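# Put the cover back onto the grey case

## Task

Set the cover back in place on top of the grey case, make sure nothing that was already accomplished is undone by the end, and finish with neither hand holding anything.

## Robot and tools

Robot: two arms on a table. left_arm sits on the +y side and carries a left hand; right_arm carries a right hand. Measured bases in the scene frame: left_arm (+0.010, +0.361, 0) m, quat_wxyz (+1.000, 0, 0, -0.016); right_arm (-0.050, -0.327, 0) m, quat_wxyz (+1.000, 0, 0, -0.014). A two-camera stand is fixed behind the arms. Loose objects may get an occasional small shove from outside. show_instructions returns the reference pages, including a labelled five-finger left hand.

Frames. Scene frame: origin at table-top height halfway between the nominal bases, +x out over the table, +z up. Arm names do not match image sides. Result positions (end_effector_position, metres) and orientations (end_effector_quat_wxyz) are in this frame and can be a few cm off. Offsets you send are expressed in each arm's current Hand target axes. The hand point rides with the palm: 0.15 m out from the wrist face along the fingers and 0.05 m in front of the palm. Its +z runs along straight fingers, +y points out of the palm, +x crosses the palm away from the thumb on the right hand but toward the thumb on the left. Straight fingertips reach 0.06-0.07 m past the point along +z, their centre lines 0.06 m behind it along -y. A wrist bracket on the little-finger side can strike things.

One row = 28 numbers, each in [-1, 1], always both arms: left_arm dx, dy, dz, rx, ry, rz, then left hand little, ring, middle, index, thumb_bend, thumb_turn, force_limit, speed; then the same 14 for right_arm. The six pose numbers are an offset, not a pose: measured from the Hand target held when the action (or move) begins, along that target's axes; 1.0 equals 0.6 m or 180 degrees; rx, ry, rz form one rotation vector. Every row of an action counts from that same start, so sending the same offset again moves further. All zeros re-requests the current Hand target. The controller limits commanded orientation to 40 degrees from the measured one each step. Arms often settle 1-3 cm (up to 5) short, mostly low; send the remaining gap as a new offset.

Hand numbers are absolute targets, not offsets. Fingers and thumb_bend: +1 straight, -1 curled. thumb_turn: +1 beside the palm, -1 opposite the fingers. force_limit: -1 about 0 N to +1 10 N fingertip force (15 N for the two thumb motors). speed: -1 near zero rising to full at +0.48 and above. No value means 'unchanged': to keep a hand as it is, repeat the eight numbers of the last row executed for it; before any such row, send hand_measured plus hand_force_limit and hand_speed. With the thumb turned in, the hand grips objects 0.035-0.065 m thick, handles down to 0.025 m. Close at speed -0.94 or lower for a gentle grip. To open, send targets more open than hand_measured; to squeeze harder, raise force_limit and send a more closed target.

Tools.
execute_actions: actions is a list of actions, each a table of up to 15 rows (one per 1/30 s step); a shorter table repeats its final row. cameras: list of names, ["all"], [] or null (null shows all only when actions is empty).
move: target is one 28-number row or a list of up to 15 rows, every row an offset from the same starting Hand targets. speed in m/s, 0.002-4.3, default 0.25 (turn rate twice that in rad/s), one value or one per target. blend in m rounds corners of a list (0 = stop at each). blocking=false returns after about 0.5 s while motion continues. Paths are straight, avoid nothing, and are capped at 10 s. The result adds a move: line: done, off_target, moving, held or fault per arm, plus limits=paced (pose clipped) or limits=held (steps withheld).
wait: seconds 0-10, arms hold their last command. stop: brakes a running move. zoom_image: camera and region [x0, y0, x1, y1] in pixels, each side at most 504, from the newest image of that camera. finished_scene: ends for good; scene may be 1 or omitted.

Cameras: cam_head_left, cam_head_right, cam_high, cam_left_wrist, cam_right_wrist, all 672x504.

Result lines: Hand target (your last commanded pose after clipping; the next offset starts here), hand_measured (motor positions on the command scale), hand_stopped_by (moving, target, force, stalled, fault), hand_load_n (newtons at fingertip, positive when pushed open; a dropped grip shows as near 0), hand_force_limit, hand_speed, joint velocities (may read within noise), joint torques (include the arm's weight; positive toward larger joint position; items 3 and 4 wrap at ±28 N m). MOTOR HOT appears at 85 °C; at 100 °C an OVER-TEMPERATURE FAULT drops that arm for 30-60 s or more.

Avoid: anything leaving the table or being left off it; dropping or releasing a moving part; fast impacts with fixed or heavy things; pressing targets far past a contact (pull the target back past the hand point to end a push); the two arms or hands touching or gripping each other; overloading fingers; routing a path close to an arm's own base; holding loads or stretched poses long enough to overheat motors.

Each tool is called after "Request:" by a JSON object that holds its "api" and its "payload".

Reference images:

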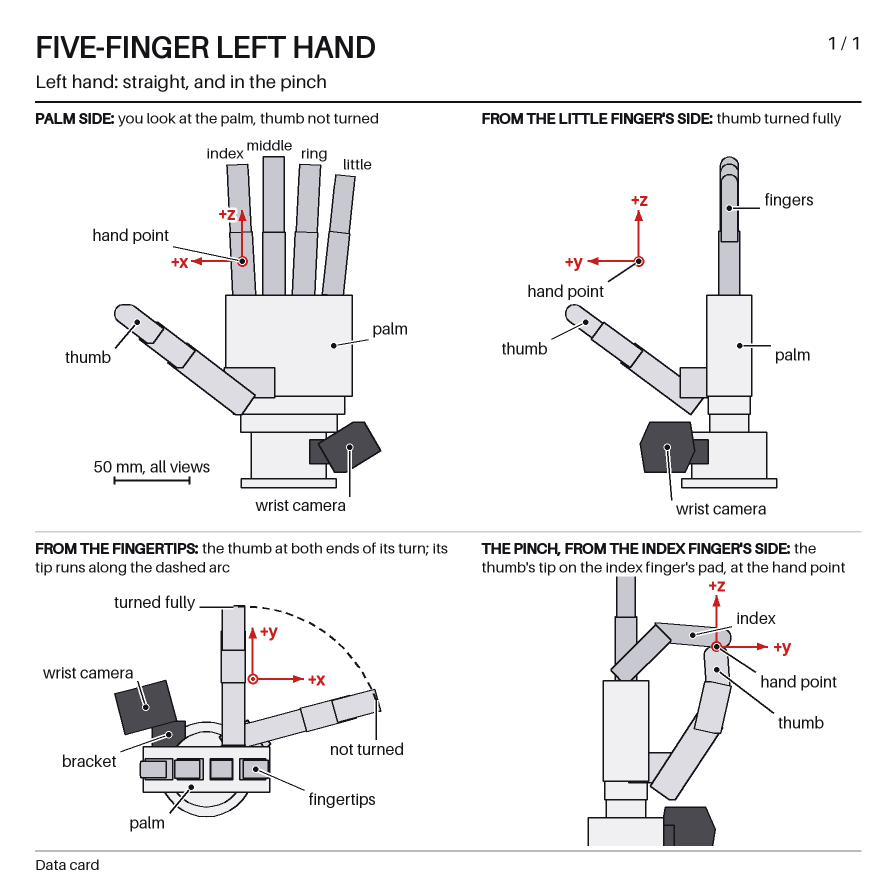

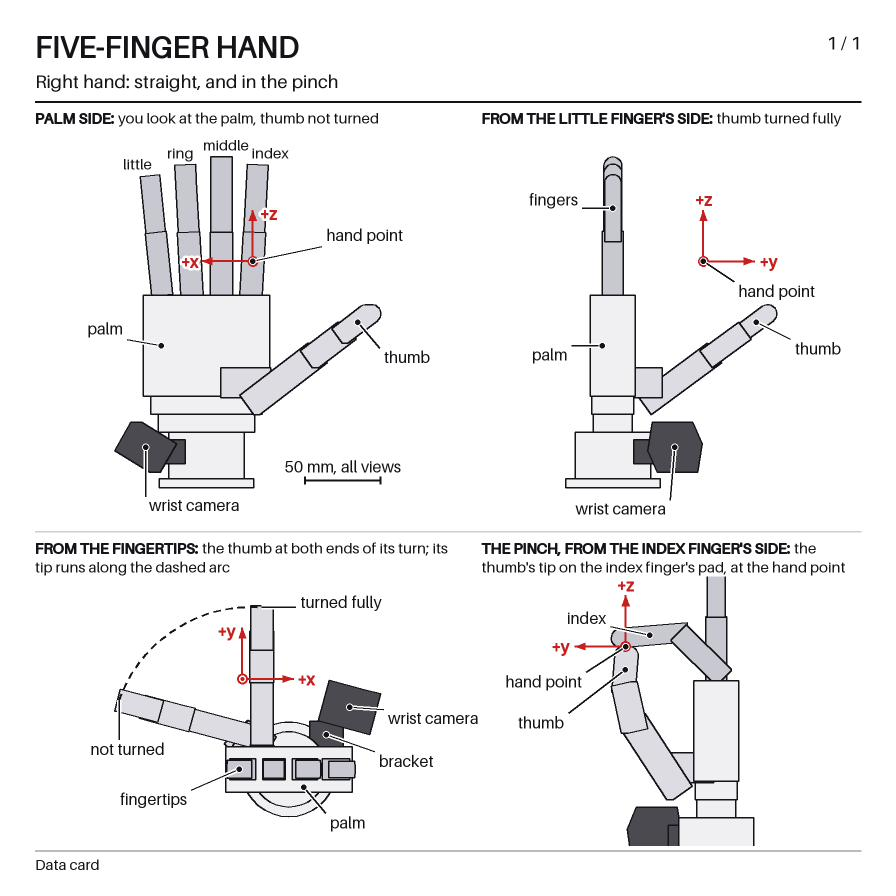

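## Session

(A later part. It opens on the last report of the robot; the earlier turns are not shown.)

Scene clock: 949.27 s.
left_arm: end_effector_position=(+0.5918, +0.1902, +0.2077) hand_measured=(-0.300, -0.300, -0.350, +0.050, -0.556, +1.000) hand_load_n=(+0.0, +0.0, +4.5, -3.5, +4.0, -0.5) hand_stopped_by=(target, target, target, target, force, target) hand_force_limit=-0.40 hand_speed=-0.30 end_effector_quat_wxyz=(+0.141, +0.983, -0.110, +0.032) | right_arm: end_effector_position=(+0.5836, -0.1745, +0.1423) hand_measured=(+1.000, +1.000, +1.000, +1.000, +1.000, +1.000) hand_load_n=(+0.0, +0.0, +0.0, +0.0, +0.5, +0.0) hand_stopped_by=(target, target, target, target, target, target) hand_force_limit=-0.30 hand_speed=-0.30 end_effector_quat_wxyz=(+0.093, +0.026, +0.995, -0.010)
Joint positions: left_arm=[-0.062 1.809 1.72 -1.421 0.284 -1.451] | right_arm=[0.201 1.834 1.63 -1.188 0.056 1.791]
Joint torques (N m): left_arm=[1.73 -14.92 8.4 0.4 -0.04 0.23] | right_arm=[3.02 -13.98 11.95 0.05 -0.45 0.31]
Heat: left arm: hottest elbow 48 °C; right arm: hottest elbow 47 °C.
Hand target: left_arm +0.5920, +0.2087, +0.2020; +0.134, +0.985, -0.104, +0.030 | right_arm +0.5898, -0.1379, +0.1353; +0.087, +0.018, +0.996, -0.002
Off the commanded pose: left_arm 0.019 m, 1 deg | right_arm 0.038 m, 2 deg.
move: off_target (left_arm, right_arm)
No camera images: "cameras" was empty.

Request:
{"api": "move", "payload": {"target": [0,0,0,0,0,0,-0.3,-0.3,-0.35,-0.3,-0.65,1,-0.4,-0.6,0,0,0,0,0,0,1,1,1,1,1,1,-0.3,-0.3], "speed": 0.04, "cameras": ["cam_left_wrist"]}}

Scene clock: 958.07 s.
left_arm: end_effector_position=(+0.5899, +0.1922, +0.2021) hand_measured=(-0.300, -0.300, -0.350, -0.092, -0.554, +1.000) hand_load_n=(+0.0, +0.0, +4.5, +3.0, +3.5, -2.5) hand_stopped_by=(target, target, target, force, force, target) hand_force_limit=-0.40 hand_speed=-0.60 end_effector_quat_wxyz=(+0.140, +0.984, -0.109, +0.028) | right_arm: end_effector_position=(+0.5834, -0.1744, +0.1422) hand_measured=(+1.000, +1.000, +1.000, +1.000, +1.000, +1.000) hand_load_n=(+0.0, +0.0, +0.0, +0.0, +0.5, +0.0) hand_stopped_by=(target, target, target, target, target, target) hand_force_limit=-0.30 hand_speed=-0.30 end_effector_quat_wxyz=(+0.092, +0.026, +0.995, -0.010)
Joint positions: left_arm=[-0.059 1.809 1.707 -1.416 0.281 -1.449] | right_arm=[0.201 1.834 1.631 -1.19 0.056 1.791]
Joint torques (N m): left_arm=[0.97 -14.8 9.21 0.18 0.07 0.16] | right_arm=[3.08 -13.92 11.84 0.1 -0.47 0.31]
Heat: left arm: hottest elbow 47 °C; right arm: hottest elbow 47 °C.
Hand target: left_arm +0.5921, +0.2088, +0.2021; +0.134, +0.985, -0.104, +0.030 | right_arm +0.5897, -0.1381, +0.1351; +0.086, +0.018, +0.996, -0.002
Off the commanded pose: left_arm 0.017 m, 1 deg | right_arm 0.038 m, 2 deg.
move: off_target (left_arm, right_arm)
Images, in order (width x height): cam_left_wrist 672x504.

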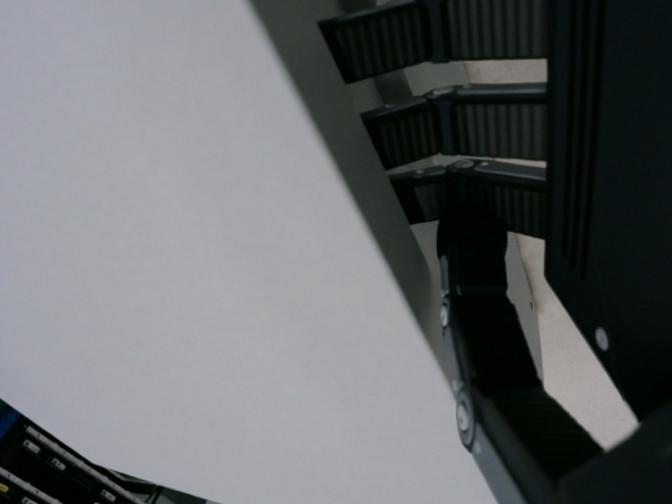

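Request:
{"api": "move", "payload": {"target": [-0.0033,-0.0157,-0.0045,0,0,0,-0.3,-0.3,-0.35,-0.3,-0.65,1,-0.4,-0.6,0.0008,0.025,-0.0002,0,0,0,1,1,1,1,1,1,-0.3,-0.3], "speed": 0.04, "cameras": ["cam_head_left","cam_left_wrist","cam_high"]}}

Scene clock: 959.60 s.
left_arm: end_effector_position=(+0.5894, +0.1925, +0.2023) hand_measured=(-0.300, -0.300, -0.350, -0.092, -0.554, +1.000) hand_load_n=(+0.0, +0.0, +5.0, +3.0, +3.5, -2.5) hand_stopped_by=(target, target, target, force, force, target) hand_force_limit=-0.40 hand_speed=-0.60 end_effector_quat_wxyz=(+0.140, +0.983, -0.113, +0.029) | right_arm: end_effector_position=(+0.5835, -0.1746, +0.1421) hand_measured=(+1.000, +1.000, +1.000, +1.000, +1.000, +1.000) hand_load_n=(+0.0, +0.0, +0.0, +0.0, +1.0, -0.5) hand_stopped_by=(target, target, target, target, target, target) hand_force_limit=-0.30 hand_speed=-0.30 end_effector_quat_wxyz=(+0.092, +0.026, +0.995, -0.016)
Joint positions: left_arm=[-0.058 1.809 1.707 -1.416 0.282 -1.44] | right_arm=[0.205 1.836 1.635 -1.195 0.068 1.794]
Joint torques (N m): left_arm=[3.02 -15.33 9.17 -0.03 0.06 0.32] | right_arm=[4.6 -13.68 12.15 0.17 -0.8 0.5]
Heat: left arm: hottest elbow 47 °C; right arm: hottest elbow 48 °C.
Hand target: left_arm +0.5921, +0.2187, +0.2020; +0.134, +0.985, -0.104, +0.030 | right_arm +0.5899, -0.1232, +0.1353; +0.087, +0.018, +0.996, -0.002
Off the commanded pose: left_arm 0.026 m, 1 deg | right_arm 0.052 m, 2 deg.
move: off_target (left_arm, right_arm)
Images, in order (width x height): cam_head_left 672x504, cam_high 672x504, cam_left_wrist 672x504.

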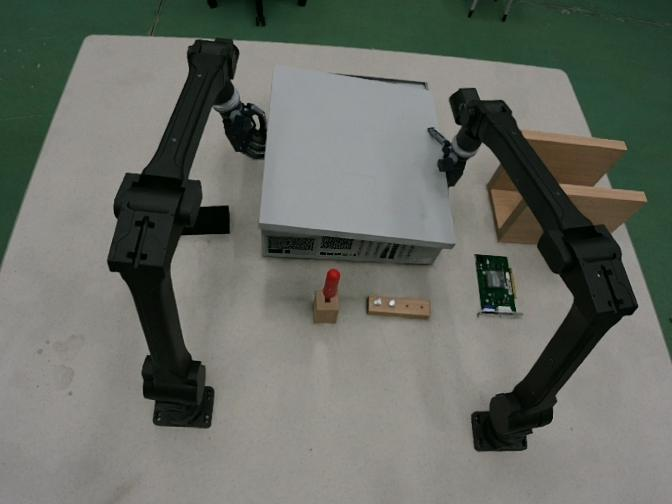

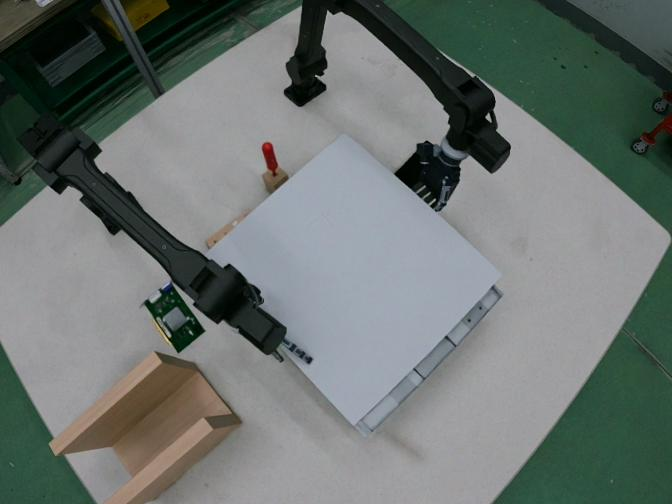

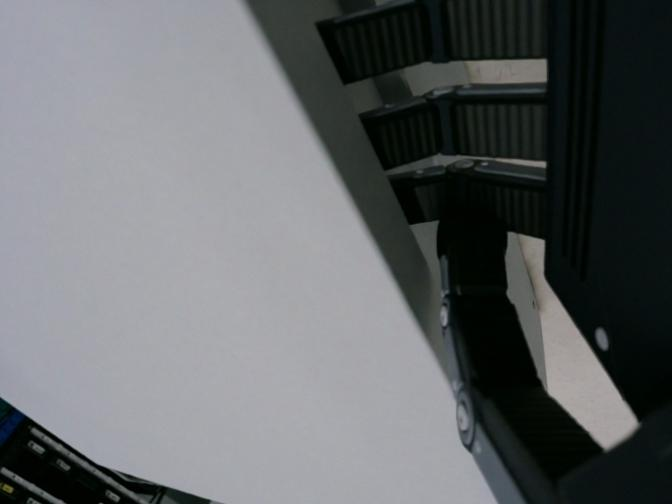

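Request:
{"api": "move", "payload": {"target": [0.0021,0.0122,0.0173,0,0,0,-0.3,-0.3,-0.35,-0.3,-0.65,1,-0.4,-0.6,-0.0006,-0.0167,0.0001,0,0,0,1,1,1,1,1,1,-0.3,-0.3], "speed": 0.04, "cameras": ["cam_head_left","cam_left_wrist"]}}

Scene clock: 960.93 s.
left_arm: end_effector_position=(+0.5906, +0.1921, +0.2007) hand_measured=(-0.300, -0.300, -0.350, -0.092, -0.554, +1.000) hand_load_n=(+0.0, +0.0, +4.5, +0.5, +3.5, -2.0) hand_stopped_by=(target, target, target, force, force, target) hand_force_limit=-0.40 hand_speed=-0.60 end_effector_quat_wxyz=(+0.141, +0.983, -0.114, +0.032) | right_arm: end_effector_position=(+0.5835, -0.1746, +0.1421) hand_measured=(+1.000, +1.000, +1.000, +1.000, +1.000, +1.000) hand_load_n=(+0.0, +0.0, +0.0, +0.0, +0.5, -1.0) hand_stopped_by=(target, target, target, target, target, target) hand_force_limit=-0.30 hand_speed=-0.30 end_effector_quat_wxyz=(+0.092, +0.026, +0.995, -0.016)
Joint positions: left_arm=[-0.058 1.809 1.701 -1.404 0.284 -1.439] | right_arm=[0.205 1.836 1.635 -1.195 0.068 1.794]
Joint torques (N m): left_arm=[1.14 -15.09 8.09 0.65 -0.09 0.13] | right_arm=[3.25 -13.98 11.84 0.24 -0.9 0.35]
Heat: left arm: hottest elbow 47 °C; right arm: hottest elbow 47 °C.
Hand target: left_arm +0.5921, +0.2088, +0.1941; +0.134, +0.985, -0.104, +0.031 | right_arm +0.5899, -0.1332, +0.1353; +0.087, +0.018, +0.996, -0.002
Off the commanded pose: left_arm 0.018 m, 1 deg | right_arm 0.042 m, 2 deg.
move: off_target (left_arm, right_arm)
Images, in order (width x height): cam_head_left 672x504, cam_left_wrist 672x504.

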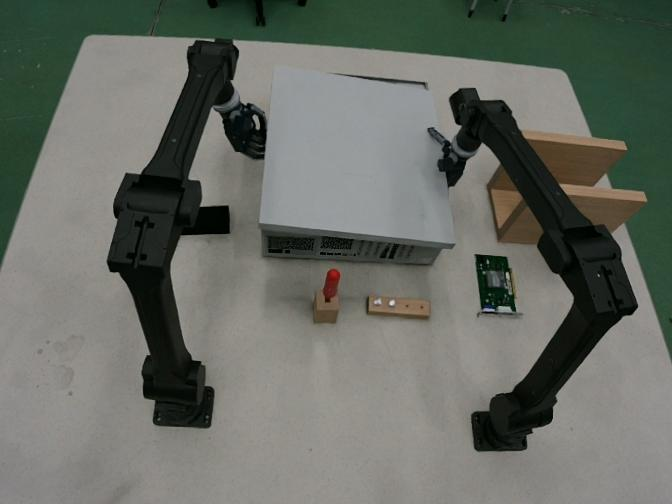

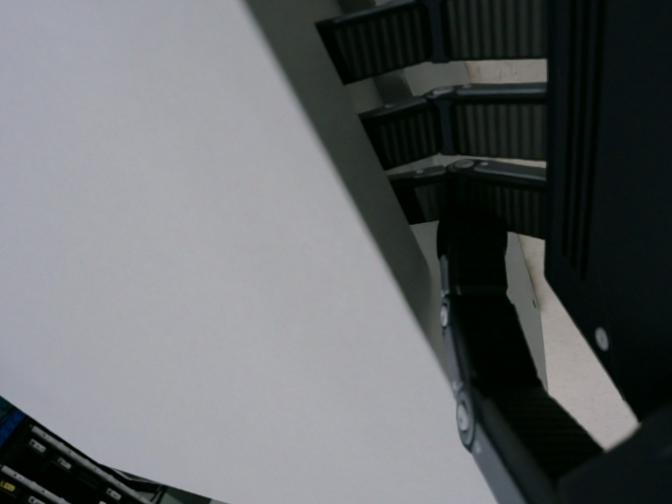

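Request:
{"api": "zoom_image", "payload": {"camera": "cam_head_left", "region": [245, 200, 305, 260]}}

Request:
{"api": "zoom_image", "payload": {"camera": "cam_head_left", "region": [240, 90, 300, 170]}}

Request:
{"api": "zoom_image", "payload": {"camera": "cam_left_wrist", "region": [330, 40, 560, 250]}}

Scaled by 8.400 from the camera's 672x504 image, which has a finer 960x720 frame.

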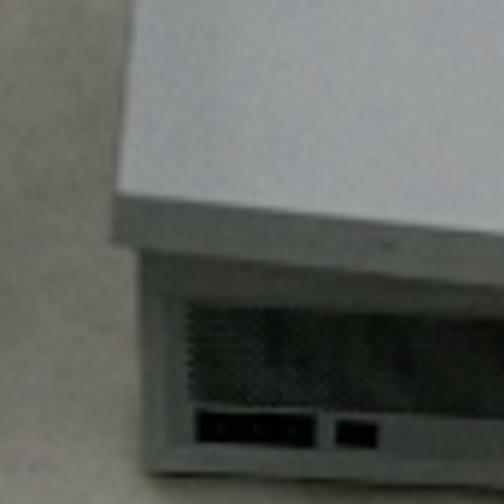

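Scaled by 6.300 from the camera's 672x504 image, which has a finer 960x720 frame.

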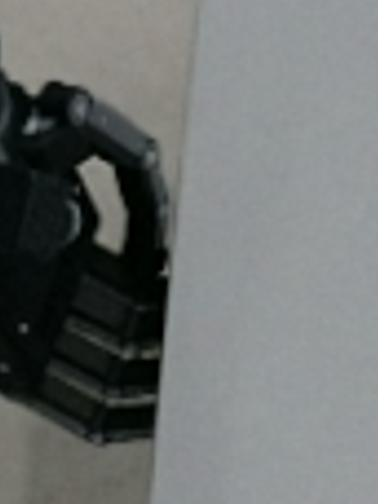

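Scaled by 2.191 from the camera's 672x504 image, which has a finer 960x720 frame.

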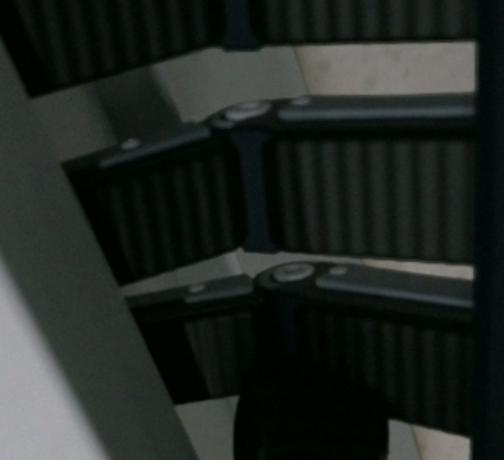

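Request:
{"api": "move", "payload": {"target": [0.0041,0.0120,-0.0449,0,0,0,-0.3,-0.3,-0.35,-0.3,-0.65,1,-0.4,-0.6,0,0,0,0,0,0,1,1,1,1,1,1,-0.3,-0.3], "speed": 0.04, "cameras": []}}

Scene clock: 966.07 s.
left_arm: end_effector_position=(+0.5857, +0.1930, +0.2016) hand_measured=(-0.300, -0.300, -0.350, -0.092, -0.554, +1.000) hand_load_n=(+0.0, +0.0, +4.5, +2.5, +3.5, -2.0) hand_stopped_by=(target, target, target, force, force, target) hand_force_limit=-0.40 hand_speed=-0.60 end_effector_quat_wxyz=(+0.140, +0.984, -0.111, +0.021) | right_arm: end_effector_position=(+0.5835, -0.1746, +0.1421) hand_measured=(+1.000, +1.000, +1.000, +1.000, +1.000, +1.000) hand_load_n=(+0.0, +0.0, +0.0, +0.0, +1.0, -1.0) hand_stopped_by=(target, target, target, target, target, target) hand_force_limit=-0.30 hand_speed=-0.30 end_effector_quat_wxyz=(+0.092, +0.026, +0.995, -0.016)
Joint positions: left_arm=[-0.058 1.809 1.706 -1.431 0.282 -1.442] | right_arm=[0.205 1.836 1.635 -1.195 0.068 1.794]
Joint torques (N m): left_arm=[1.14 -16.03 12.81 -1.2 0.04 0.24] | right_arm=[3.31 -13.98 11.84 0.23 -0.9 0.35]
Heat: left arm: hottest elbow 47 °C; right arm: hottest elbow 47 °C.
Hand target: left_arm +0.5920, +0.2088, +0.2219; +0.134, +0.985, -0.104, +0.030 | right_arm +0.5899, -0.1332, +0.1353; +0.087, +0.018, +0.996, -0.002
Off the commanded pose: left_arm 0.027 m, 1 deg | right_arm 0.042 m, 2 deg.
move: off_target (left_arm, right_arm)
No camera images: "cameras" was empty.

Request:
{"api": "execute_actions", "payload": {"actions": []}}

Scene clock: 969.03 s.
left_arm: end_effector_position=(+0.5857, +0.1930, +0.2016) hand_measured=(-0.300, -0.300, -0.350, -0.092, -0.554, +1.000) hand_load_n=(+0.0, +0.0, +4.5, +2.5, +3.5, -2.5) hand_stopped_by=(target, target, target, force, force, target) hand_force_limit=-0.40 hand_speed=-0.60 end_effector_quat_wxyz=(+0.140, +0.984, -0.111, +0.021) | right_arm: end_effector_position=(+0.5835, -0.1746, +0.1421) hand_measured=(+1.000, +1.000, +1.000, +1.000, +1.000, +1.000) hand_load_n=(+0.0, +0.0, +0.0, +0.0, +1.0, -0.5) hand_stopped_by=(target, target, target, target, target, target) hand_force_limit=-0.30 hand_speed=-0.30 end_effector_quat_wxyz=(+0.092, +0.026, +0.995, -0.016)
Joint positions: left_arm=[-0.058 1.809 1.706 -1.431 0.282 -1.442] | right_arm=[0.205 1.836 1.635 -1.195 0.068 1.794]
Joint velocities: within noise
Joint torques (N m): left_arm=[1.14 -15.97 12.67 -1.21 0.08 0.16] | right_arm=[3.37 -13.98 11.84 0.23 -0.9 0.35]
Heat: left arm: hottest elbow 48 °C; right arm: hottest elbow 47 °C.
Hand target: left_arm +0.5920, +0.2088, +0.2219; +0.134, +0.985, -0.104, +0.030 | right_arm +0.5899, -0.1332, +0.1353; +0.087, +0.018, +0.996, -0.002
Off the commanded pose: left_arm 0.027 m, 1 deg | right_arm 0.042 m, 2 deg.

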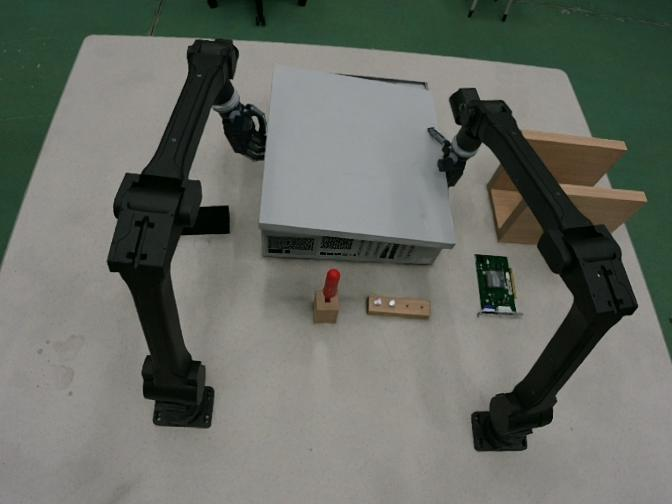

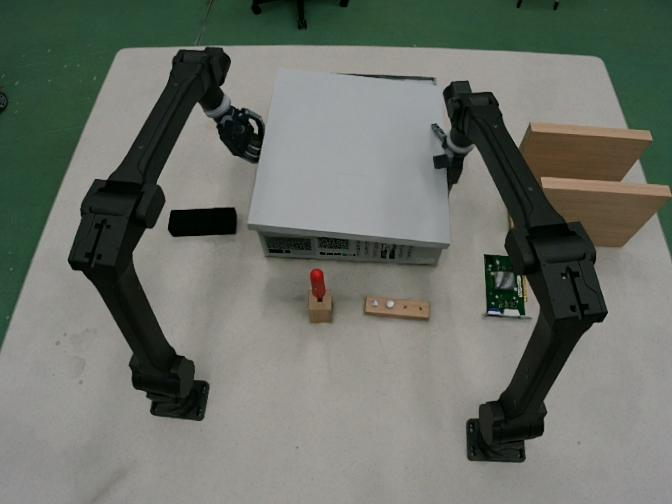

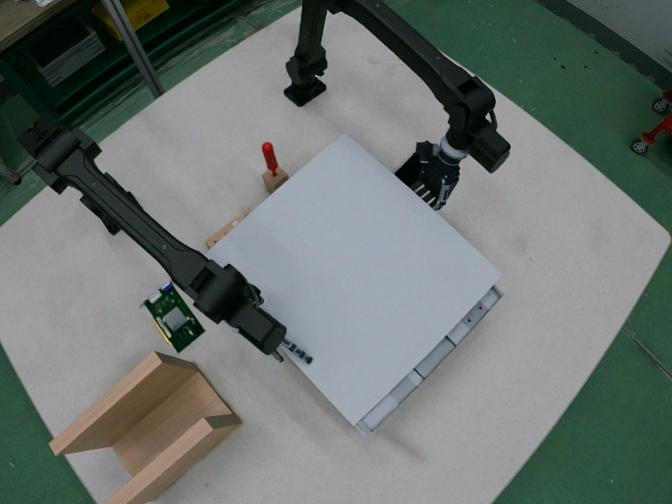

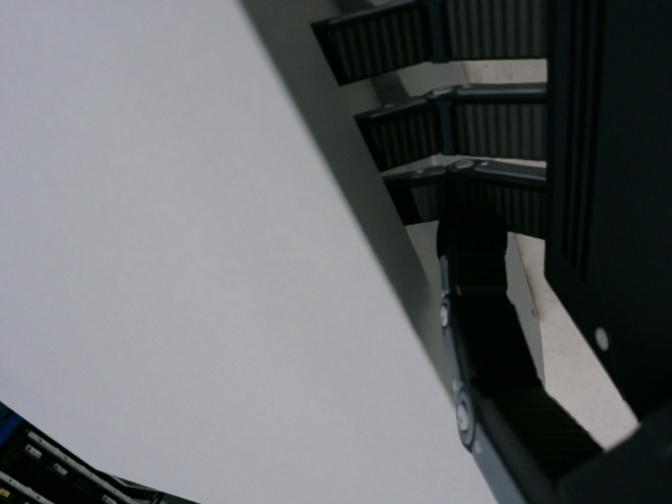

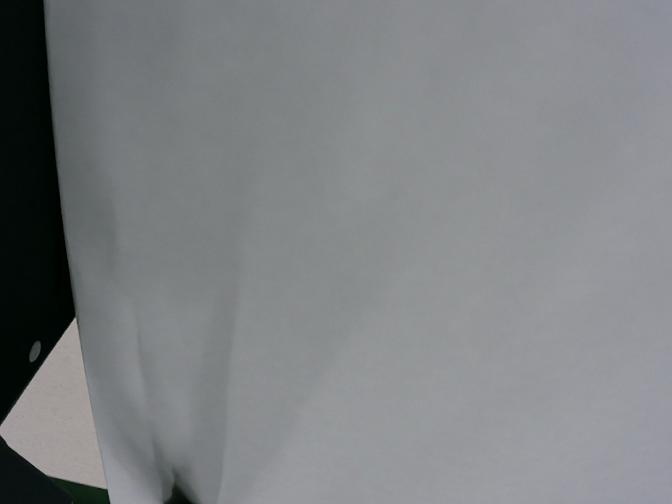

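Request:
{"api": "zoom_image", "payload": {"camera": "cam_left_wrist", "region": [240, 0, 660, 400]}}

Request:
{"api": "zoom_image", "payload": {"camera": "cam_head_left", "region": [210, 60, 300, 130]}}

Request:
{"api": "zoom_image", "payload": {"camera": "cam_head_left", "region": [240, 190, 480, 280]}}

Scaled by 1.200 from the camera's 672x504 image, which has a finer 960x720 frame.

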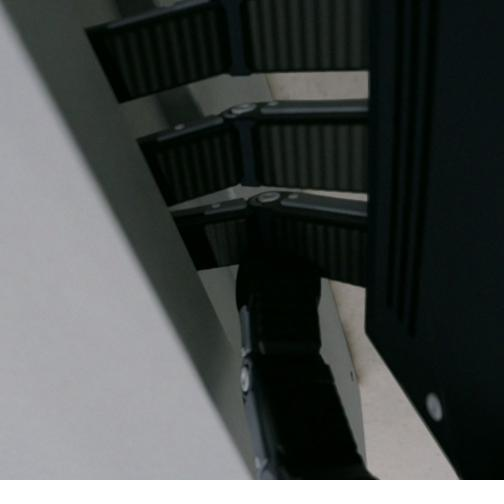

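Scaled by 5.600 from the camera's 672x504 image, which has a finer 960x720 frame.

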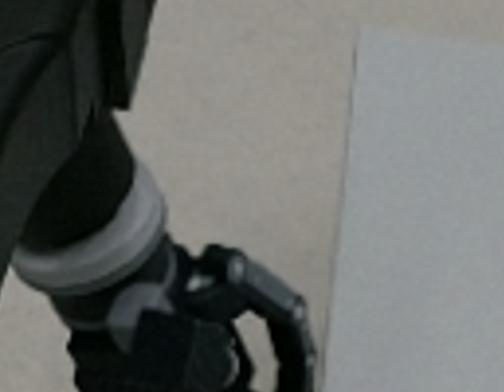

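Scaled by 2.100 from the camera's 672x504 image, which has a finer 960x720 frame.

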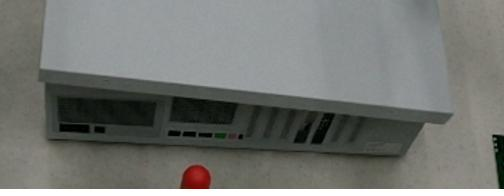

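Request:
{"api": "zoom_image", "payload": {"camera": "cam_high", "region": [440, 230, 540, 330]}}

Request:
{"api": "zoom_image", "payload": {"camera": "cam_high", "region": [320, 370, 440, 470]}}

Scaled by 5.040 from the camera's 672x504 image, which has a finer 960x720 frame.

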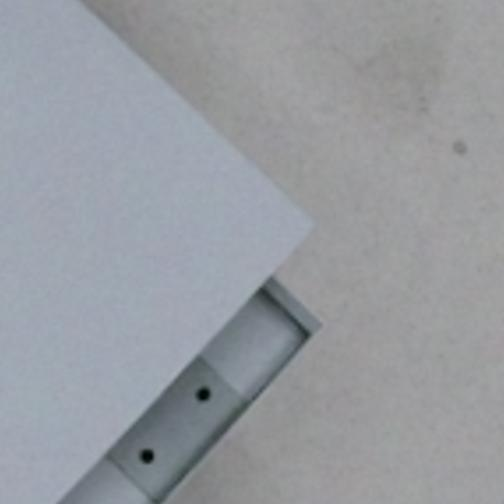

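Scaled by 4.200 from the camera's 672x504 image, which has a finer 960x720 frame.

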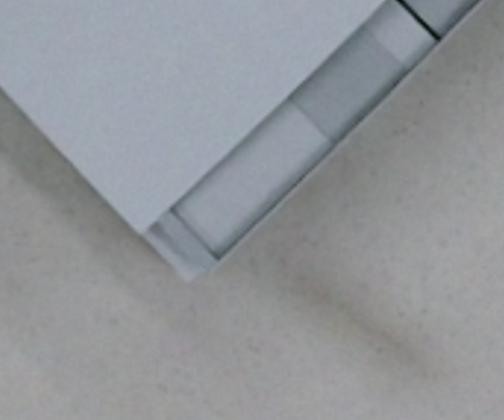

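Request:
{"api": "move", "payload": {"target": [0.0015,0.0043,-0.016,0,0,0,-0.3,-0.3,-0.35,-0.3,-0.65,1,-0.4,-0.6,0,0,0,0,0,0,1,1,1,1,1,1,-0.3,-0.3], "speed": 0.04}}

Scene clock: 973.47 s.
left_arm: end_effector_position=(+0.5802, +0.1942, +0.2028) hand_measured=(-0.300, -0.300, -0.350, -0.092, -0.554, +1.000) hand_load_n=(+0.5, +0.5, +5.0, +4.0, +3.5, -2.0) hand_stopped_by=(target, target, target, force, force, target) hand_force_limit=-0.40 hand_speed=-0.60 end_effector_quat_wxyz=(+0.138, +0.984, -0.109, +0.009) | right_arm: end_effector_position=(+0.5835, -0.1746, +0.1421) hand_measured=(+1.000, +1.000, +1.000, +1.000, +1.000, +1.000) hand_load_n=(+0.0, +0.0, +0.0, +0.0, +0.5, -0.5) hand_stopped_by=(target, target, target, target, target, target) hand_force_limit=-0.30 hand_speed=-0.30 end_effector_quat_wxyz=(+0.092, +0.026, +0.995, -0.016)
Joint positions: left_arm=[-0.058 1.809 1.712 -1.461 0.278 -1.443] | right_arm=[0.205 1.836 1.635 -1.195 0.068 1.794]
Joint torques (N m): left_arm=[1.38 -16.21 14.09 -0.95 0.2 0.15] | right_arm=[3.37 -13.98 11.81 0.24 -0.9 0.35]
Heat: left arm: hottest elbow 50 °C; right arm: hottest elbow 47 °C.
Hand target: left_arm +0.5921, +0.2088, +0.2320; +0.134, +0.985, -0.104, +0.030 | right_arm +0.5899, -0.1332, +0.1353; +0.087, +0.018, +0.996, -0.002
Off the commanded pose: left_arm 0.035 m, 3 deg | right_arm 0.042 m, 2 deg.
move: off_target (left_arm, right_arm)

Request:
{"api": "move", "payload": {"target": [0.0018,0.0052,-0.0192,0,0,0,-0.3,-0.3,-0.35,-0.3,-0.65,1,-0.4,-0.6,0,0,0,0,0,0,1,1,1,1,1,1,-0.3,-0.3], "speed": 0.04}}

Scene clock: 974.70 s.
left_arm: end_effector_position=(+0.5764, +0.1950, +0.2083) hand_measured=(-0.300, -0.300, -0.350, -0.092, -0.554, +1.000) hand_load_n=(+0.0, +0.0, +6.0, +5.0, +3.5, -2.0) hand_stopped_by=(target, target, target, force, force, target) hand_force_limit=-0.40 hand_speed=-0.60 end_effector_quat_wxyz=(+0.137, +0.985, -0.108, +0.000) | right_arm: end_effector_position=(+0.5835, -0.1747, +0.1421) hand_measured=(+1.000, +1.000, +1.000, +1.000, +1.000, +1.000) hand_load_n=(+0.0, +0.0, +0.0, +0.0, +1.0, -1.0) hand_stopped_by=(target, target, target, target, target, target) hand_force_limit=-0.30 hand_speed=-0.30 end_effector_quat_wxyz=(+0.092, +0.026, +0.995, -0.016)
Joint positions: left_arm=[-0.058 1.809 1.729 -1.496 0.275 -1.443] | right_arm=[0.205 1.836 1.635 -1.195 0.069 1.794]
Joint torques (N m): left_arm=[1.32 -15.62 14.83 -0.85 0.25 0.16] | right_arm=[3.37 -14.04 11.85 0.23 -0.94 0.35]
Heat: left arm: hottest elbow 50 °C; right arm: hottest elbow 47 °C.
Hand target: left_arm +0.5921, +0.2087, +0.2440; +0.134, +0.985, -0.104, +0.030 | right_arm +0.5899, -0.1332, +0.1353; +0.087, +0.018, +0.996, -0.002
Off the commanded pose: left_arm 0.041 m, 4 deg | right_arm 0.042 m, 2 deg.
move: off_target (left_arm, right_arm)

Request:
{"api": "move", "payload": {"target": [0,0,0,0,0,0,0,0,0,0,-0.65,1,-0.4,-0.88,0,0,0,0,0,0,1,1,1,1,1,1,-0.3,-0.3], "speed": 0.04, "cameras": ["cam_left_wrist","cam_head_left"]}}

Scene clock: 976.53 s.
left_arm: end_effector_position=(+0.5763, +0.1996, +0.2087) hand_measured=(+0.000, +0.000, +0.000, +0.000, -0.554, +1.000) hand_load_n=(+0.0, +0.0, +0.0, +5.0, +4.0, -1.0) hand_stopped_by=(target, target, target, target, force, target) hand_force_limit=-0.40 hand_speed=-0.88 end_effector_quat_wxyz=(+0.134, +0.985, -0.104, -0.002) | right_arm: end_effector_position=(+0.5835, -0.1744, +0.1419) hand_measured=(+1.000, +1.000, +1.000, +1.000, +1.000, +1.000) hand_load_n=(+0.0, +0.0, +0.0, +0.0, +0.0, -1.5) hand_stopped_by=(target, target, target, target, target, target) hand_force_limit=-0.30 hand_speed=-0.30 end_effector_quat_wxyz=(+0.092, +0.026, +0.995, -0.015)
Joint positions: left_arm=[-0.052 1.809 1.732 -1.505 0.268 -1.443] | right_arm=[0.205 1.837 1.635 -1.196 0.067 1.794]
Joint torques (N m): left_arm=[1.14 -16.56 14.71 -0.46 0.55 0.11] | right_arm=[3.37 -13.98 11.78 0.28 -0.87 0.35]
Heat: left arm: hottest elbow 50 °C; right arm: hottest elbow 47 °C.
Hand target: left_arm +0.5921, +0.2089, +0.2439; +0.134, +0.985, -0.104, +0.030 | right_arm +0.5899, -0.1332, +0.1353; +0.087, +0.018, +0.996, -0.002
Off the commanded pose: left_arm 0.040 m, 4 deg | right_arm 0.042 m, 2 deg.
move: off_target (left_arm, right_arm)
Images, in order (width x height): cam_head_left 672x504, cam_left_wrist 672x504.

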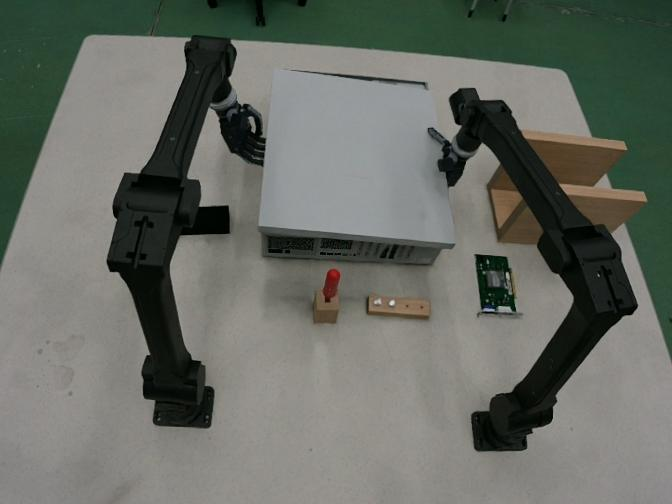

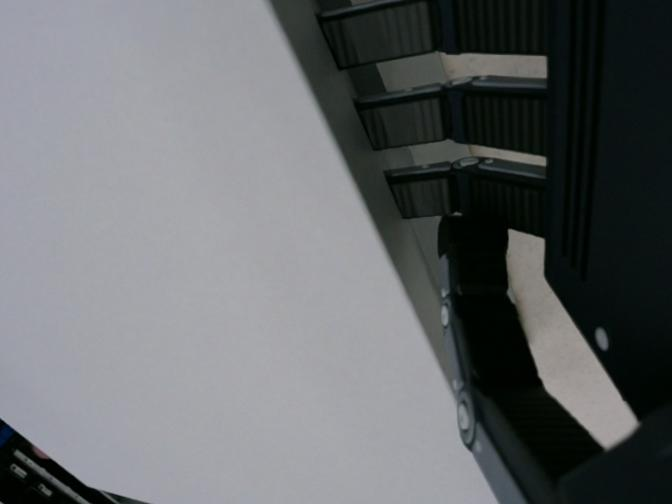

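Request:
{"api": "zoom_image", "payload": {"camera": "cam_left_wrist", "region": [270, 0, 600, 330]}}

Request:
{"api": "zoom_image", "payload": {"camera": "cam_head_left", "region": [210, 60, 300, 260]}}

Scaled by 1.527 from the camera's 672x504 image, which has a finer 960x720 frame.

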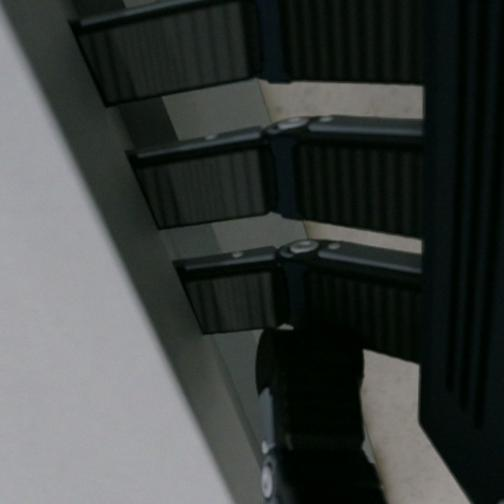

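Scaled by 2.520 from the camera's 672x504 image, which has a finer 960x720 frame.

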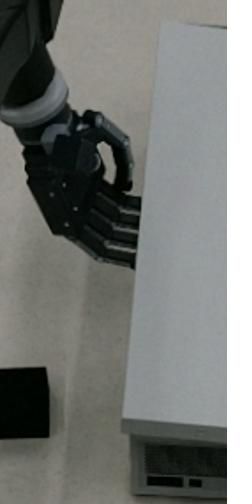

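Request:
{"api": "move", "payload": {"target": [-0.0020,-0.0094,-0.0027,0,0,0,0,0,0,0,-0.65,1,-0.4,-0.88,0,0,0,0,0,0,1,1,1,1,1,1,-0.3,-0.3], "speed": 0.04, "cameras": ["cam_left_wrist"]}}

Scene clock: 978.70 s.
left_arm: end_effector_position=(+0.5754, +0.2024, +0.2087) hand_measured=(+0.000, +0.000, +0.000, +0.000, -0.554, +1.000) hand_load_n=(+0.0, +0.0, +0.0, +5.0, +4.0, -1.5) hand_stopped_by=(target, target, target, target, force, target) hand_force_limit=-0.40 hand_speed=-0.88 end_effector_quat_wxyz=(+0.134, +0.985, -0.105, -0.004) | right_arm: end_effector_position=(+0.5835, -0.1744, +0.1419) hand_measured=(+1.000, +1.000, +1.000, +1.000, +1.000, +1.000) hand_load_n=(+0.0, +0.0, +0.0, +0.5, +0.5, -1.0) hand_stopped_by=(target, target, target, target, target, target) hand_force_limit=-0.30 hand_speed=-0.30 end_effector_quat_wxyz=(+0.092, +0.026, +0.995, -0.015)
Joint positions: left_arm=[-0.047 1.809 1.732 -1.509 0.268 -1.436] | right_arm=[0.205 1.837 1.635 -1.196 0.067 1.794]
Joint torques (N m): left_arm=[1.2 -15.56 14.45 -0.5 0.51 0.23] | right_arm=[3.31 -13.98 11.79 0.27 -0.86 0.35]
Heat: left arm: hottest elbow 50 °C; right arm: hottest elbow 47 °C.
Hand target: left_arm +0.5921, +0.2148, +0.2439; +0.134, +0.985, -0.104, +0.030 | right_arm +0.5899, -0.1332, +0.1353; +0.087, +0.018, +0.996, -0.002
Off the commanded pose: left_arm 0.041 m, 4 deg | right_arm 0.042 m, 2 deg.
move: off_target (left_arm, right_arm)
Images, in order (width x height): cam_left_wrist 672x504.

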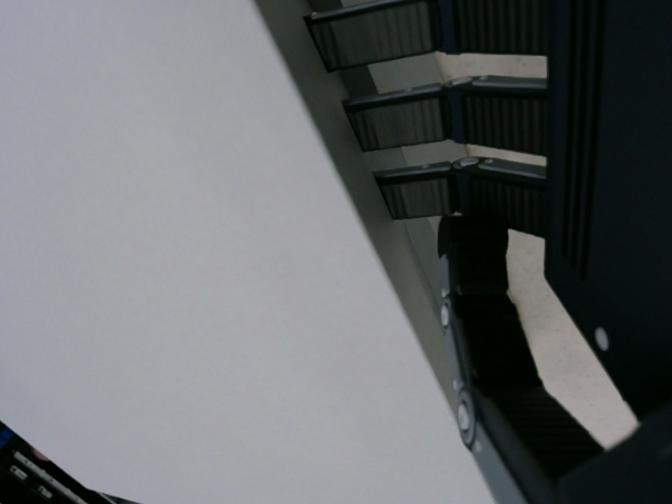

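Request:
{"api": "move", "payload": {"target": [-0.0020,-0.0094,-0.0027,0,0,0,0,0,0,0,-0.65,1,-0.4,-0.88,0,0,0,0,0,0,1,1,1,1,1,1,-0.3,-0.3], "speed": 0.04, "cameras": ["cam_left_wrist"]}}

Scene clock: 980.67 s.
left_arm: end_effector_position=(+0.5751, +0.2068, +0.2087) hand_measured=(+0.000, +0.000, +0.000, +0.000, -0.554, +1.000) hand_load_n=(+0.0, +0.0, +1.0, +5.0, +4.0, -1.0) hand_stopped_by=(target, target, target, target, force, target) hand_force_limit=-0.40 hand_speed=-0.88 end_effector_quat_wxyz=(+0.134, +0.985, -0.107, -0.004) | right_arm: end_effector_position=(+0.5835, -0.1744, +0.1419) hand_measured=(+1.000, +1.000, +1.000, +1.000, +1.000, +1.000) hand_load_n=(+0.0, +0.0, +0.0, +0.0, +0.0, -1.0) hand_stopped_by=(target, target, target, target, target, target) hand_force_limit=-0.30 hand_speed=-0.30 end_effector_quat_wxyz=(+0.092, +0.026, +0.995, -0.015)
Joint positions: left_arm=[-0.039 1.809 1.732 -1.513 0.268 -1.424] | right_arm=[0.205 1.837 1.635 -1.196 0.067 1.794]
Joint torques (N m): left_arm=[1.61 -15.97 14.57 -0.25 0.52 0.2] | right_arm=[3.37 -14.04 11.79 0.27 -0.87 0.35]
Heat: left arm: hottest elbow 51 °C; right arm: hottest elbow 47 °C.
Hand target: left_arm +0.5921, +0.2208, +0.2439; +0.134, +0.985, -0.104, +0.030 | right_arm +0.5899, -0.1332, +0.1353; +0.087, +0.018, +0.996, -0.002
Off the commanded pose: left_arm 0.041 m, 4 deg | right_arm 0.042 m, 2 deg.
move: off_target (left_arm, right_arm)
Images, in order (width x height): cam_left_wrist 672x504.

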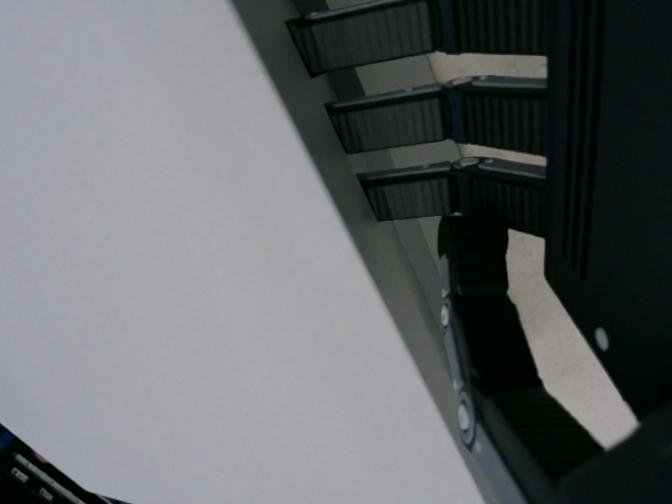

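Request:
{"api": "move", "payload": {"target": [-0.0015,-0.0043,0.016,0,0,0,0,0,0,0,-0.65,1,-0.4,-0.88,0,0,0,0,0,0,1,1,1,1,1,1,-0.3,-0.3], "speed": 0.04}}

Scene clock: 981.97 s.
left_arm: end_effector_position=(+0.5751, +0.2068, +0.2087) hand_measured=(+0.000, +0.000, +0.000, +0.000, -0.554, +1.000) hand_load_n=(+0.0, +0.0, +1.0, +5.0, +4.0, -1.0) hand_stopped_by=(target, target, target, target, force, target) hand_force_limit=-0.40 hand_speed=-0.88 end_effector_quat_wxyz=(+0.134, +0.985, -0.107, -0.004) | right_arm: end_effector_position=(+0.5835, -0.1744, +0.1419) hand_measured=(+1.000, +1.000, +1.000, +1.000, +1.000, +1.000) hand_load_n=(+0.0, +0.0, +0.0, +0.0, +0.5, -1.0) hand_stopped_by=(target, target, target, target, target, target) hand_force_limit=-0.30 hand_speed=-0.30 end_effector_quat_wxyz=(+0.092, +0.026, +0.995, -0.015)
Joint positions: left_arm=[-0.039 1.809 1.732 -1.513 0.268 -1.424] | right_arm=[0.205 1.837 1.635 -1.196 0.067 1.794]
Joint torques (N m): left_arm=[1.67 -16.26 12.72 0.46 0.57 0.22] | right_arm=[3.37 -13.98 11.81 0.25 -0.87 0.35]
Heat: left arm: hottest elbow 51 °C; right arm: hottest elbow 47 °C.
Hand target: left_arm +0.5921, +0.2208, +0.2340; +0.134, +0.985, -0.104, +0.030 | right_arm +0.5899, -0.1332, +0.1353; +0.087, +0.018, +0.996, -0.002
Off the commanded pose: left_arm 0.034 m, 4 deg | right_arm 0.042 m, 2 deg.
move: off_target (left_arm, right_arm)

Request:
{"api": "move", "payload": {"target": [-0.0012,-0.0034,0.0128,0,0,0,0,0,0,0,-0.65,1,-0.4,-0.88,0,0,0,0,0,0,1,1,1,1,1,1,-0.3,-0.3], "speed": 0.03}}

Request:
{"api": "move", "payload": {"target": [-0.0009,-0.0026,0.0096,0,0,0,0,0,0,0,-0.65,1,-0.4,-0.88,0,0,0,0,0,0,1,1,1,1,1,1,-0.3,-0.3], "speed": 0.03}}

Scene clock: 983.27 s.
left_arm: end_effector_position=(+0.5755, +0.2068, +0.2089) hand_measured=(+0.000, +0.000, +0.000, +0.000, -0.554, +1.000) hand_load_n=(+0.0, +0.0, +0.5, +5.5, +4.0, -1.0) hand_stopped_by=(target, target, target, target, force, target) hand_force_limit=-0.40 hand_speed=-0.88 end_effector_quat_wxyz=(+0.134, +0.985, -0.112, -0.001) | right_arm: end_effector_position=(+0.5835, -0.1744, +0.1419) hand_measured=(+1.000, +1.000, +1.000, +1.000, +1.000, +1.000) hand_load_n=(+0.0, +0.0, +0.0, +0.0, +0.5, -1.5) hand_stopped_by=(target, target, target, target, target, target) hand_force_limit=-0.30 hand_speed=-0.30 end_effector_quat_wxyz=(+0.092, +0.026, +0.995, -0.015)
Joint positions: left_arm=[-0.039 1.809 1.732 -1.508 0.268 -1.413] | right_arm=[0.205 1.837 1.635 -1.196 0.067 1.794]
Joint torques (N m): left_arm=[1.32 -15.62 11.54 1.03 0.58 0.08] | right_arm=[3.37 -14.04 11.77 0.25 -0.87 0.35]
Heat: left arm: hottest elbow 51 °C; right arm: hottest elbow 47 °C.
Hand target: left_arm +0.5920, +0.2207, +0.2260; +0.134, +0.985, -0.104, +0.030 | right_arm +0.5899, -0.1332, +0.1353; +0.087, +0.018, +0.996, -0.002
Off the commanded pose: left_arm 0.028 m, 4 deg | right_arm 0.042 m, 2 deg.
move: off_target (left_arm, right_arm)

Scene clock: 983.97 s.
left_arm: end_effector_position=(+0.5761, +0.2075, +0.2070) hand_measured=(+0.000, +0.000, +0.000, +0.000, -0.554, +1.000) hand_load_n=(+0.0, +0.0, -0.5, +5.5, +4.0, -1.0) hand_stopped_by=(target, target, target, target, force, target) hand_force_limit=-0.40 hand_speed=-0.88 end_effector_quat_wxyz=(+0.134, +0.984, -0.114, +0.001) | right_arm: end_effector_position=(+0.5835, -0.1743, +0.1420) hand_measured=(+1.000, +1.000, +1.000, +1.000, +1.000, +1.000) hand_load_n=(+0.0, +0.0, +0.0, +0.0, +0.5, -1.0) hand_stopped_by=(target, target, target, target, target, target) hand_force_limit=-0.30 hand_speed=-0.30 end_effector_quat_wxyz=(+0.092, +0.026, +0.995, -0.015)
Joint positions: left_arm=[-0.037 1.809 1.727 -1.5 0.269 -1.408] | right_arm=[0.205 1.837 1.635 -1.196 0.067 1.794]
Joint torques (N m): left_arm=[1.67 -15.27 10.82 1.05 0.6 -0.01] | right_arm=[3.37 -13.92 11.77 0.27 -0.86 0.35]
Heat: left arm: hottest elbow 51 °C; right arm: hottest elbow 47 °C.
Hand target: left_arm +0.5920, +0.2208, +0.2200; +0.135, +0.985, -0.104, +0.030 | right_arm +0.5899, -0.1332, +0.1354; +0.087, +0.018, +0.996, -0.002
Off the commanded pose: left_arm 0.024 m, 4 deg | right_arm 0.042 m, 2 deg.
move: off_target (left_arm, right_arm)

Request:
{"api": "move", "payload": {"target": [-0.0006,-0.0017,0.0064,0,0,0,0,0,0,0,-0.65,1,-0.4,-0.88,0,0,0,0,0,0,1,1,1,1,1,1,-0.3,-0.3], "speed": 0.03, "cameras": ["cam_left_wrist"]}}

Scene clock: 984.97 s.
left_arm: end_effector_position=(+0.5761, +0.2075, +0.2061) hand_measured=(+0.000, +0.000, +0.000, +0.000, -0.554, +1.000) hand_load_n=(+0.0, +0.0, -1.5, +4.5, +4.0, -1.0) hand_stopped_by=(target, target, target, target, force, target) hand_force_limit=-0.40 hand_speed=-0.88 end_effector_quat_wxyz=(+0.136, +0.984, -0.116, +0.002) | right_arm: end_effector_position=(+0.5835, -0.1743, +0.1420) hand_measured=(+1.000, +1.000, +1.000, +1.000, +1.000, +1.000) hand_load_n=(-0.5, +0.0, +0.0, +0.0, +0.0, -1.0) hand_stopped_by=(target, target, target, target, target, target) hand_force_limit=-0.30 hand_speed=-0.30 end_effector_quat_wxyz=(+0.092, +0.026, +0.995, -0.015)
Joint positions: left_arm=[-0.036 1.809 1.723 -1.495 0.272 -1.403] | right_arm=[0.205 1.837 1.635 -1.196 0.067 1.794]
Joint torques (N m): left_arm=[1.55 -15.74 10.21 1.59 0.47 -0.05] | right_arm=[3.37 -13.98 11.78 0.28 -0.86 0.35]
Heat: left arm: hottest elbow 51 °C; right arm: hottest elbow 47 °C.
Hand target: left_arm +0.5920, +0.2207, +0.2160; +0.134, +0.985, -0.104, +0.030 | right_arm +0.5899, -0.1332, +0.1354; +0.087, +0.018, +0.996, -0.002
Off the commanded pose: left_arm 0.023 m, 4 deg | right_arm 0.042 m, 2 deg.
move: off_target (left_arm, right_arm)
Images, in order (width x height): cam_left_wrist 672x504.

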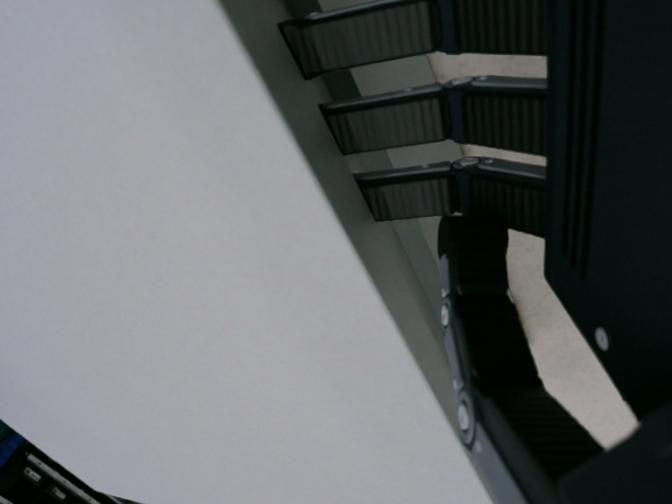

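Request:
{"api": "move", "payload": {"target": [-0.0016,-0.0079,-0.0023,0,0,0,0,0,0,0,-0.65,1,-0.4,-0.88,0,0,0,0,0,0,1,1,1,1,1,1,-0.3,-0.3], "speed": 0.03, "cameras": ["cam_left_wrist"]}}

Scene clock: 986.23 s.
left_arm: end_effector_position=(+0.5787, +0.2131, +0.2039) hand_measured=(+0.000, +0.000, +0.000, +0.000, -0.554, +1.000) hand_load_n=(+0.0, +0.0, +0.0, +5.5, +4.0, -1.0) hand_stopped_by=(target, target, target, target, force, target) hand_force_limit=-0.40 hand_speed=-0.88 end_effector_quat_wxyz=(+0.135, +0.984, -0.113, +0.006) | right_arm: end_effector_position=(+0.5835, -0.1742, +0.1417) hand_measured=(+1.000, +1.000, +1.000, +1.000, +1.000, +1.000) hand_load_n=(+0.0, +0.0, +0.0, +0.0, +0.5, -1.0) hand_stopped_by=(target, target, target, target, target, target) hand_force_limit=-0.30 hand_speed=-0.30 end_effector_quat_wxyz=(+0.091, +0.026, +0.995, -0.015)
Joint positions: left_arm=[-0.026 1.809 1.718 -1.483 0.271 -1.399] | right_arm=[0.205 1.837 1.635 -1.196 0.066 1.794]
Joint torques (N m): left_arm=[0.67 -14.97 10.67 0.85 0.53 0.01] | right_arm=[3.37 -14.04 11.79 0.24 -0.83 0.35]
Heat: left arm: hottest elbow 51 °C; right arm: hottest elbow 47 °C.
Hand target: left_arm +0.5921, +0.2257, +0.2161; +0.134, +0.985, -0.104, +0.030 | right_arm +0.5899, -0.1332, +0.1353; +0.087, +0.018, +0.996, -0.002
Off the commanded pose: left_arm 0.022 m, 3 deg | right_arm 0.042 m, 2 deg.
move: off_target (left_arm, right_arm)
Images, in order (width x height): cam_left_wrist 672x504.

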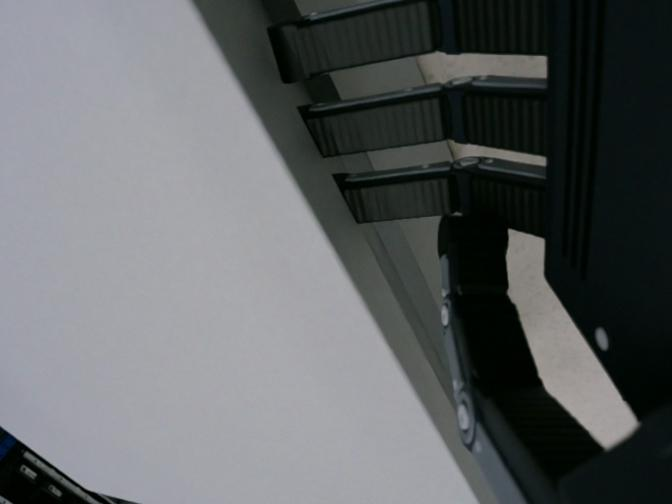

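Request:
{"api": "move", "payload": {"target": [0.0001,0.0021,0.0110,0,0,0,0,0,0,0,-0.65,1,-0.4,-0.88,0,0,0,0,0,0,1,1,1,1,1,1,-0.3,-0.3], "speed": 0.03, "cameras": ["cam_left_wrist"]}}

Scene clock: 987.70 s.
left_arm: end_effector_position=(+0.5786, +0.2133, +0.1988) hand_measured=(+0.000, +0.000, +0.000, +0.000, -0.554, +1.000) hand_load_n=(+0.0, +0.0, +0.0, +6.0, +4.0, -1.0) hand_stopped_by=(target, target, target, target, force, target) hand_force_limit=-0.40 hand_speed=-0.88 end_effector_quat_wxyz=(+0.134, +0.984, -0.114, +0.007) | right_arm: end_effector_position=(+0.5835, -0.1740, +0.1415) hand_measured=(+1.000, +1.000, +1.000, +1.000, +1.000, +1.000) hand_load_n=(+0.0, +0.0, -0.5, +0.0, +0.5, -1.0) hand_stopped_by=(target, target, target, target, target, target) hand_force_limit=-0.30 hand_speed=-0.30 end_effector_quat_wxyz=(+0.091, +0.026, +0.995, -0.015)
Joint positions: left_arm=[-0.026 1.809 1.704 -1.468 0.27 -1.399] | right_arm=[0.205 1.837 1.635 -1.196 0.065 1.794]
Joint torques (N m): left_arm=[0.62 -15.5 10.8 1.18 0.55 -0.05] | right_arm=[3.37 -14.15 11.79 0.27 -0.8 0.35]
Heat: left arm: hottest elbow 51 °C; right arm: hottest elbow 48 °C.
Hand target: left_arm +0.5920, +0.2228, +0.2100; +0.134, +0.985, -0.104, +0.030 | right_arm +0.5899, -0.1332, +0.1353; +0.087, +0.018, +0.996, -0.002
Off the commanded pose: left_arm 0.020 m, 3 deg | right_arm 0.042 m, 2 deg.
move: off_target (left_arm, right_arm)
Images, in order (width x height): cam_left_wrist 672x504.

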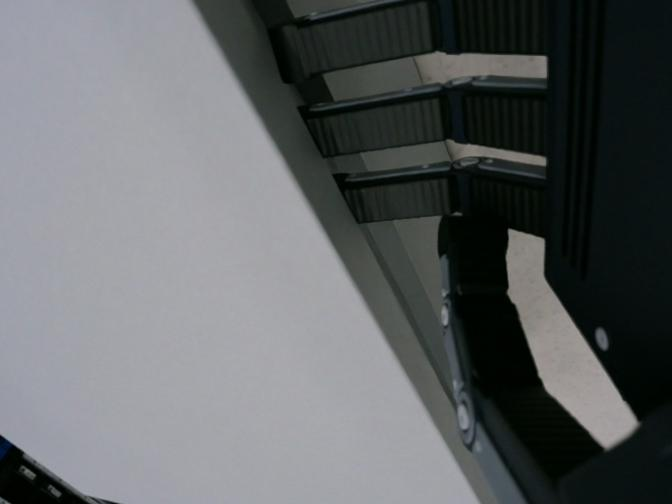

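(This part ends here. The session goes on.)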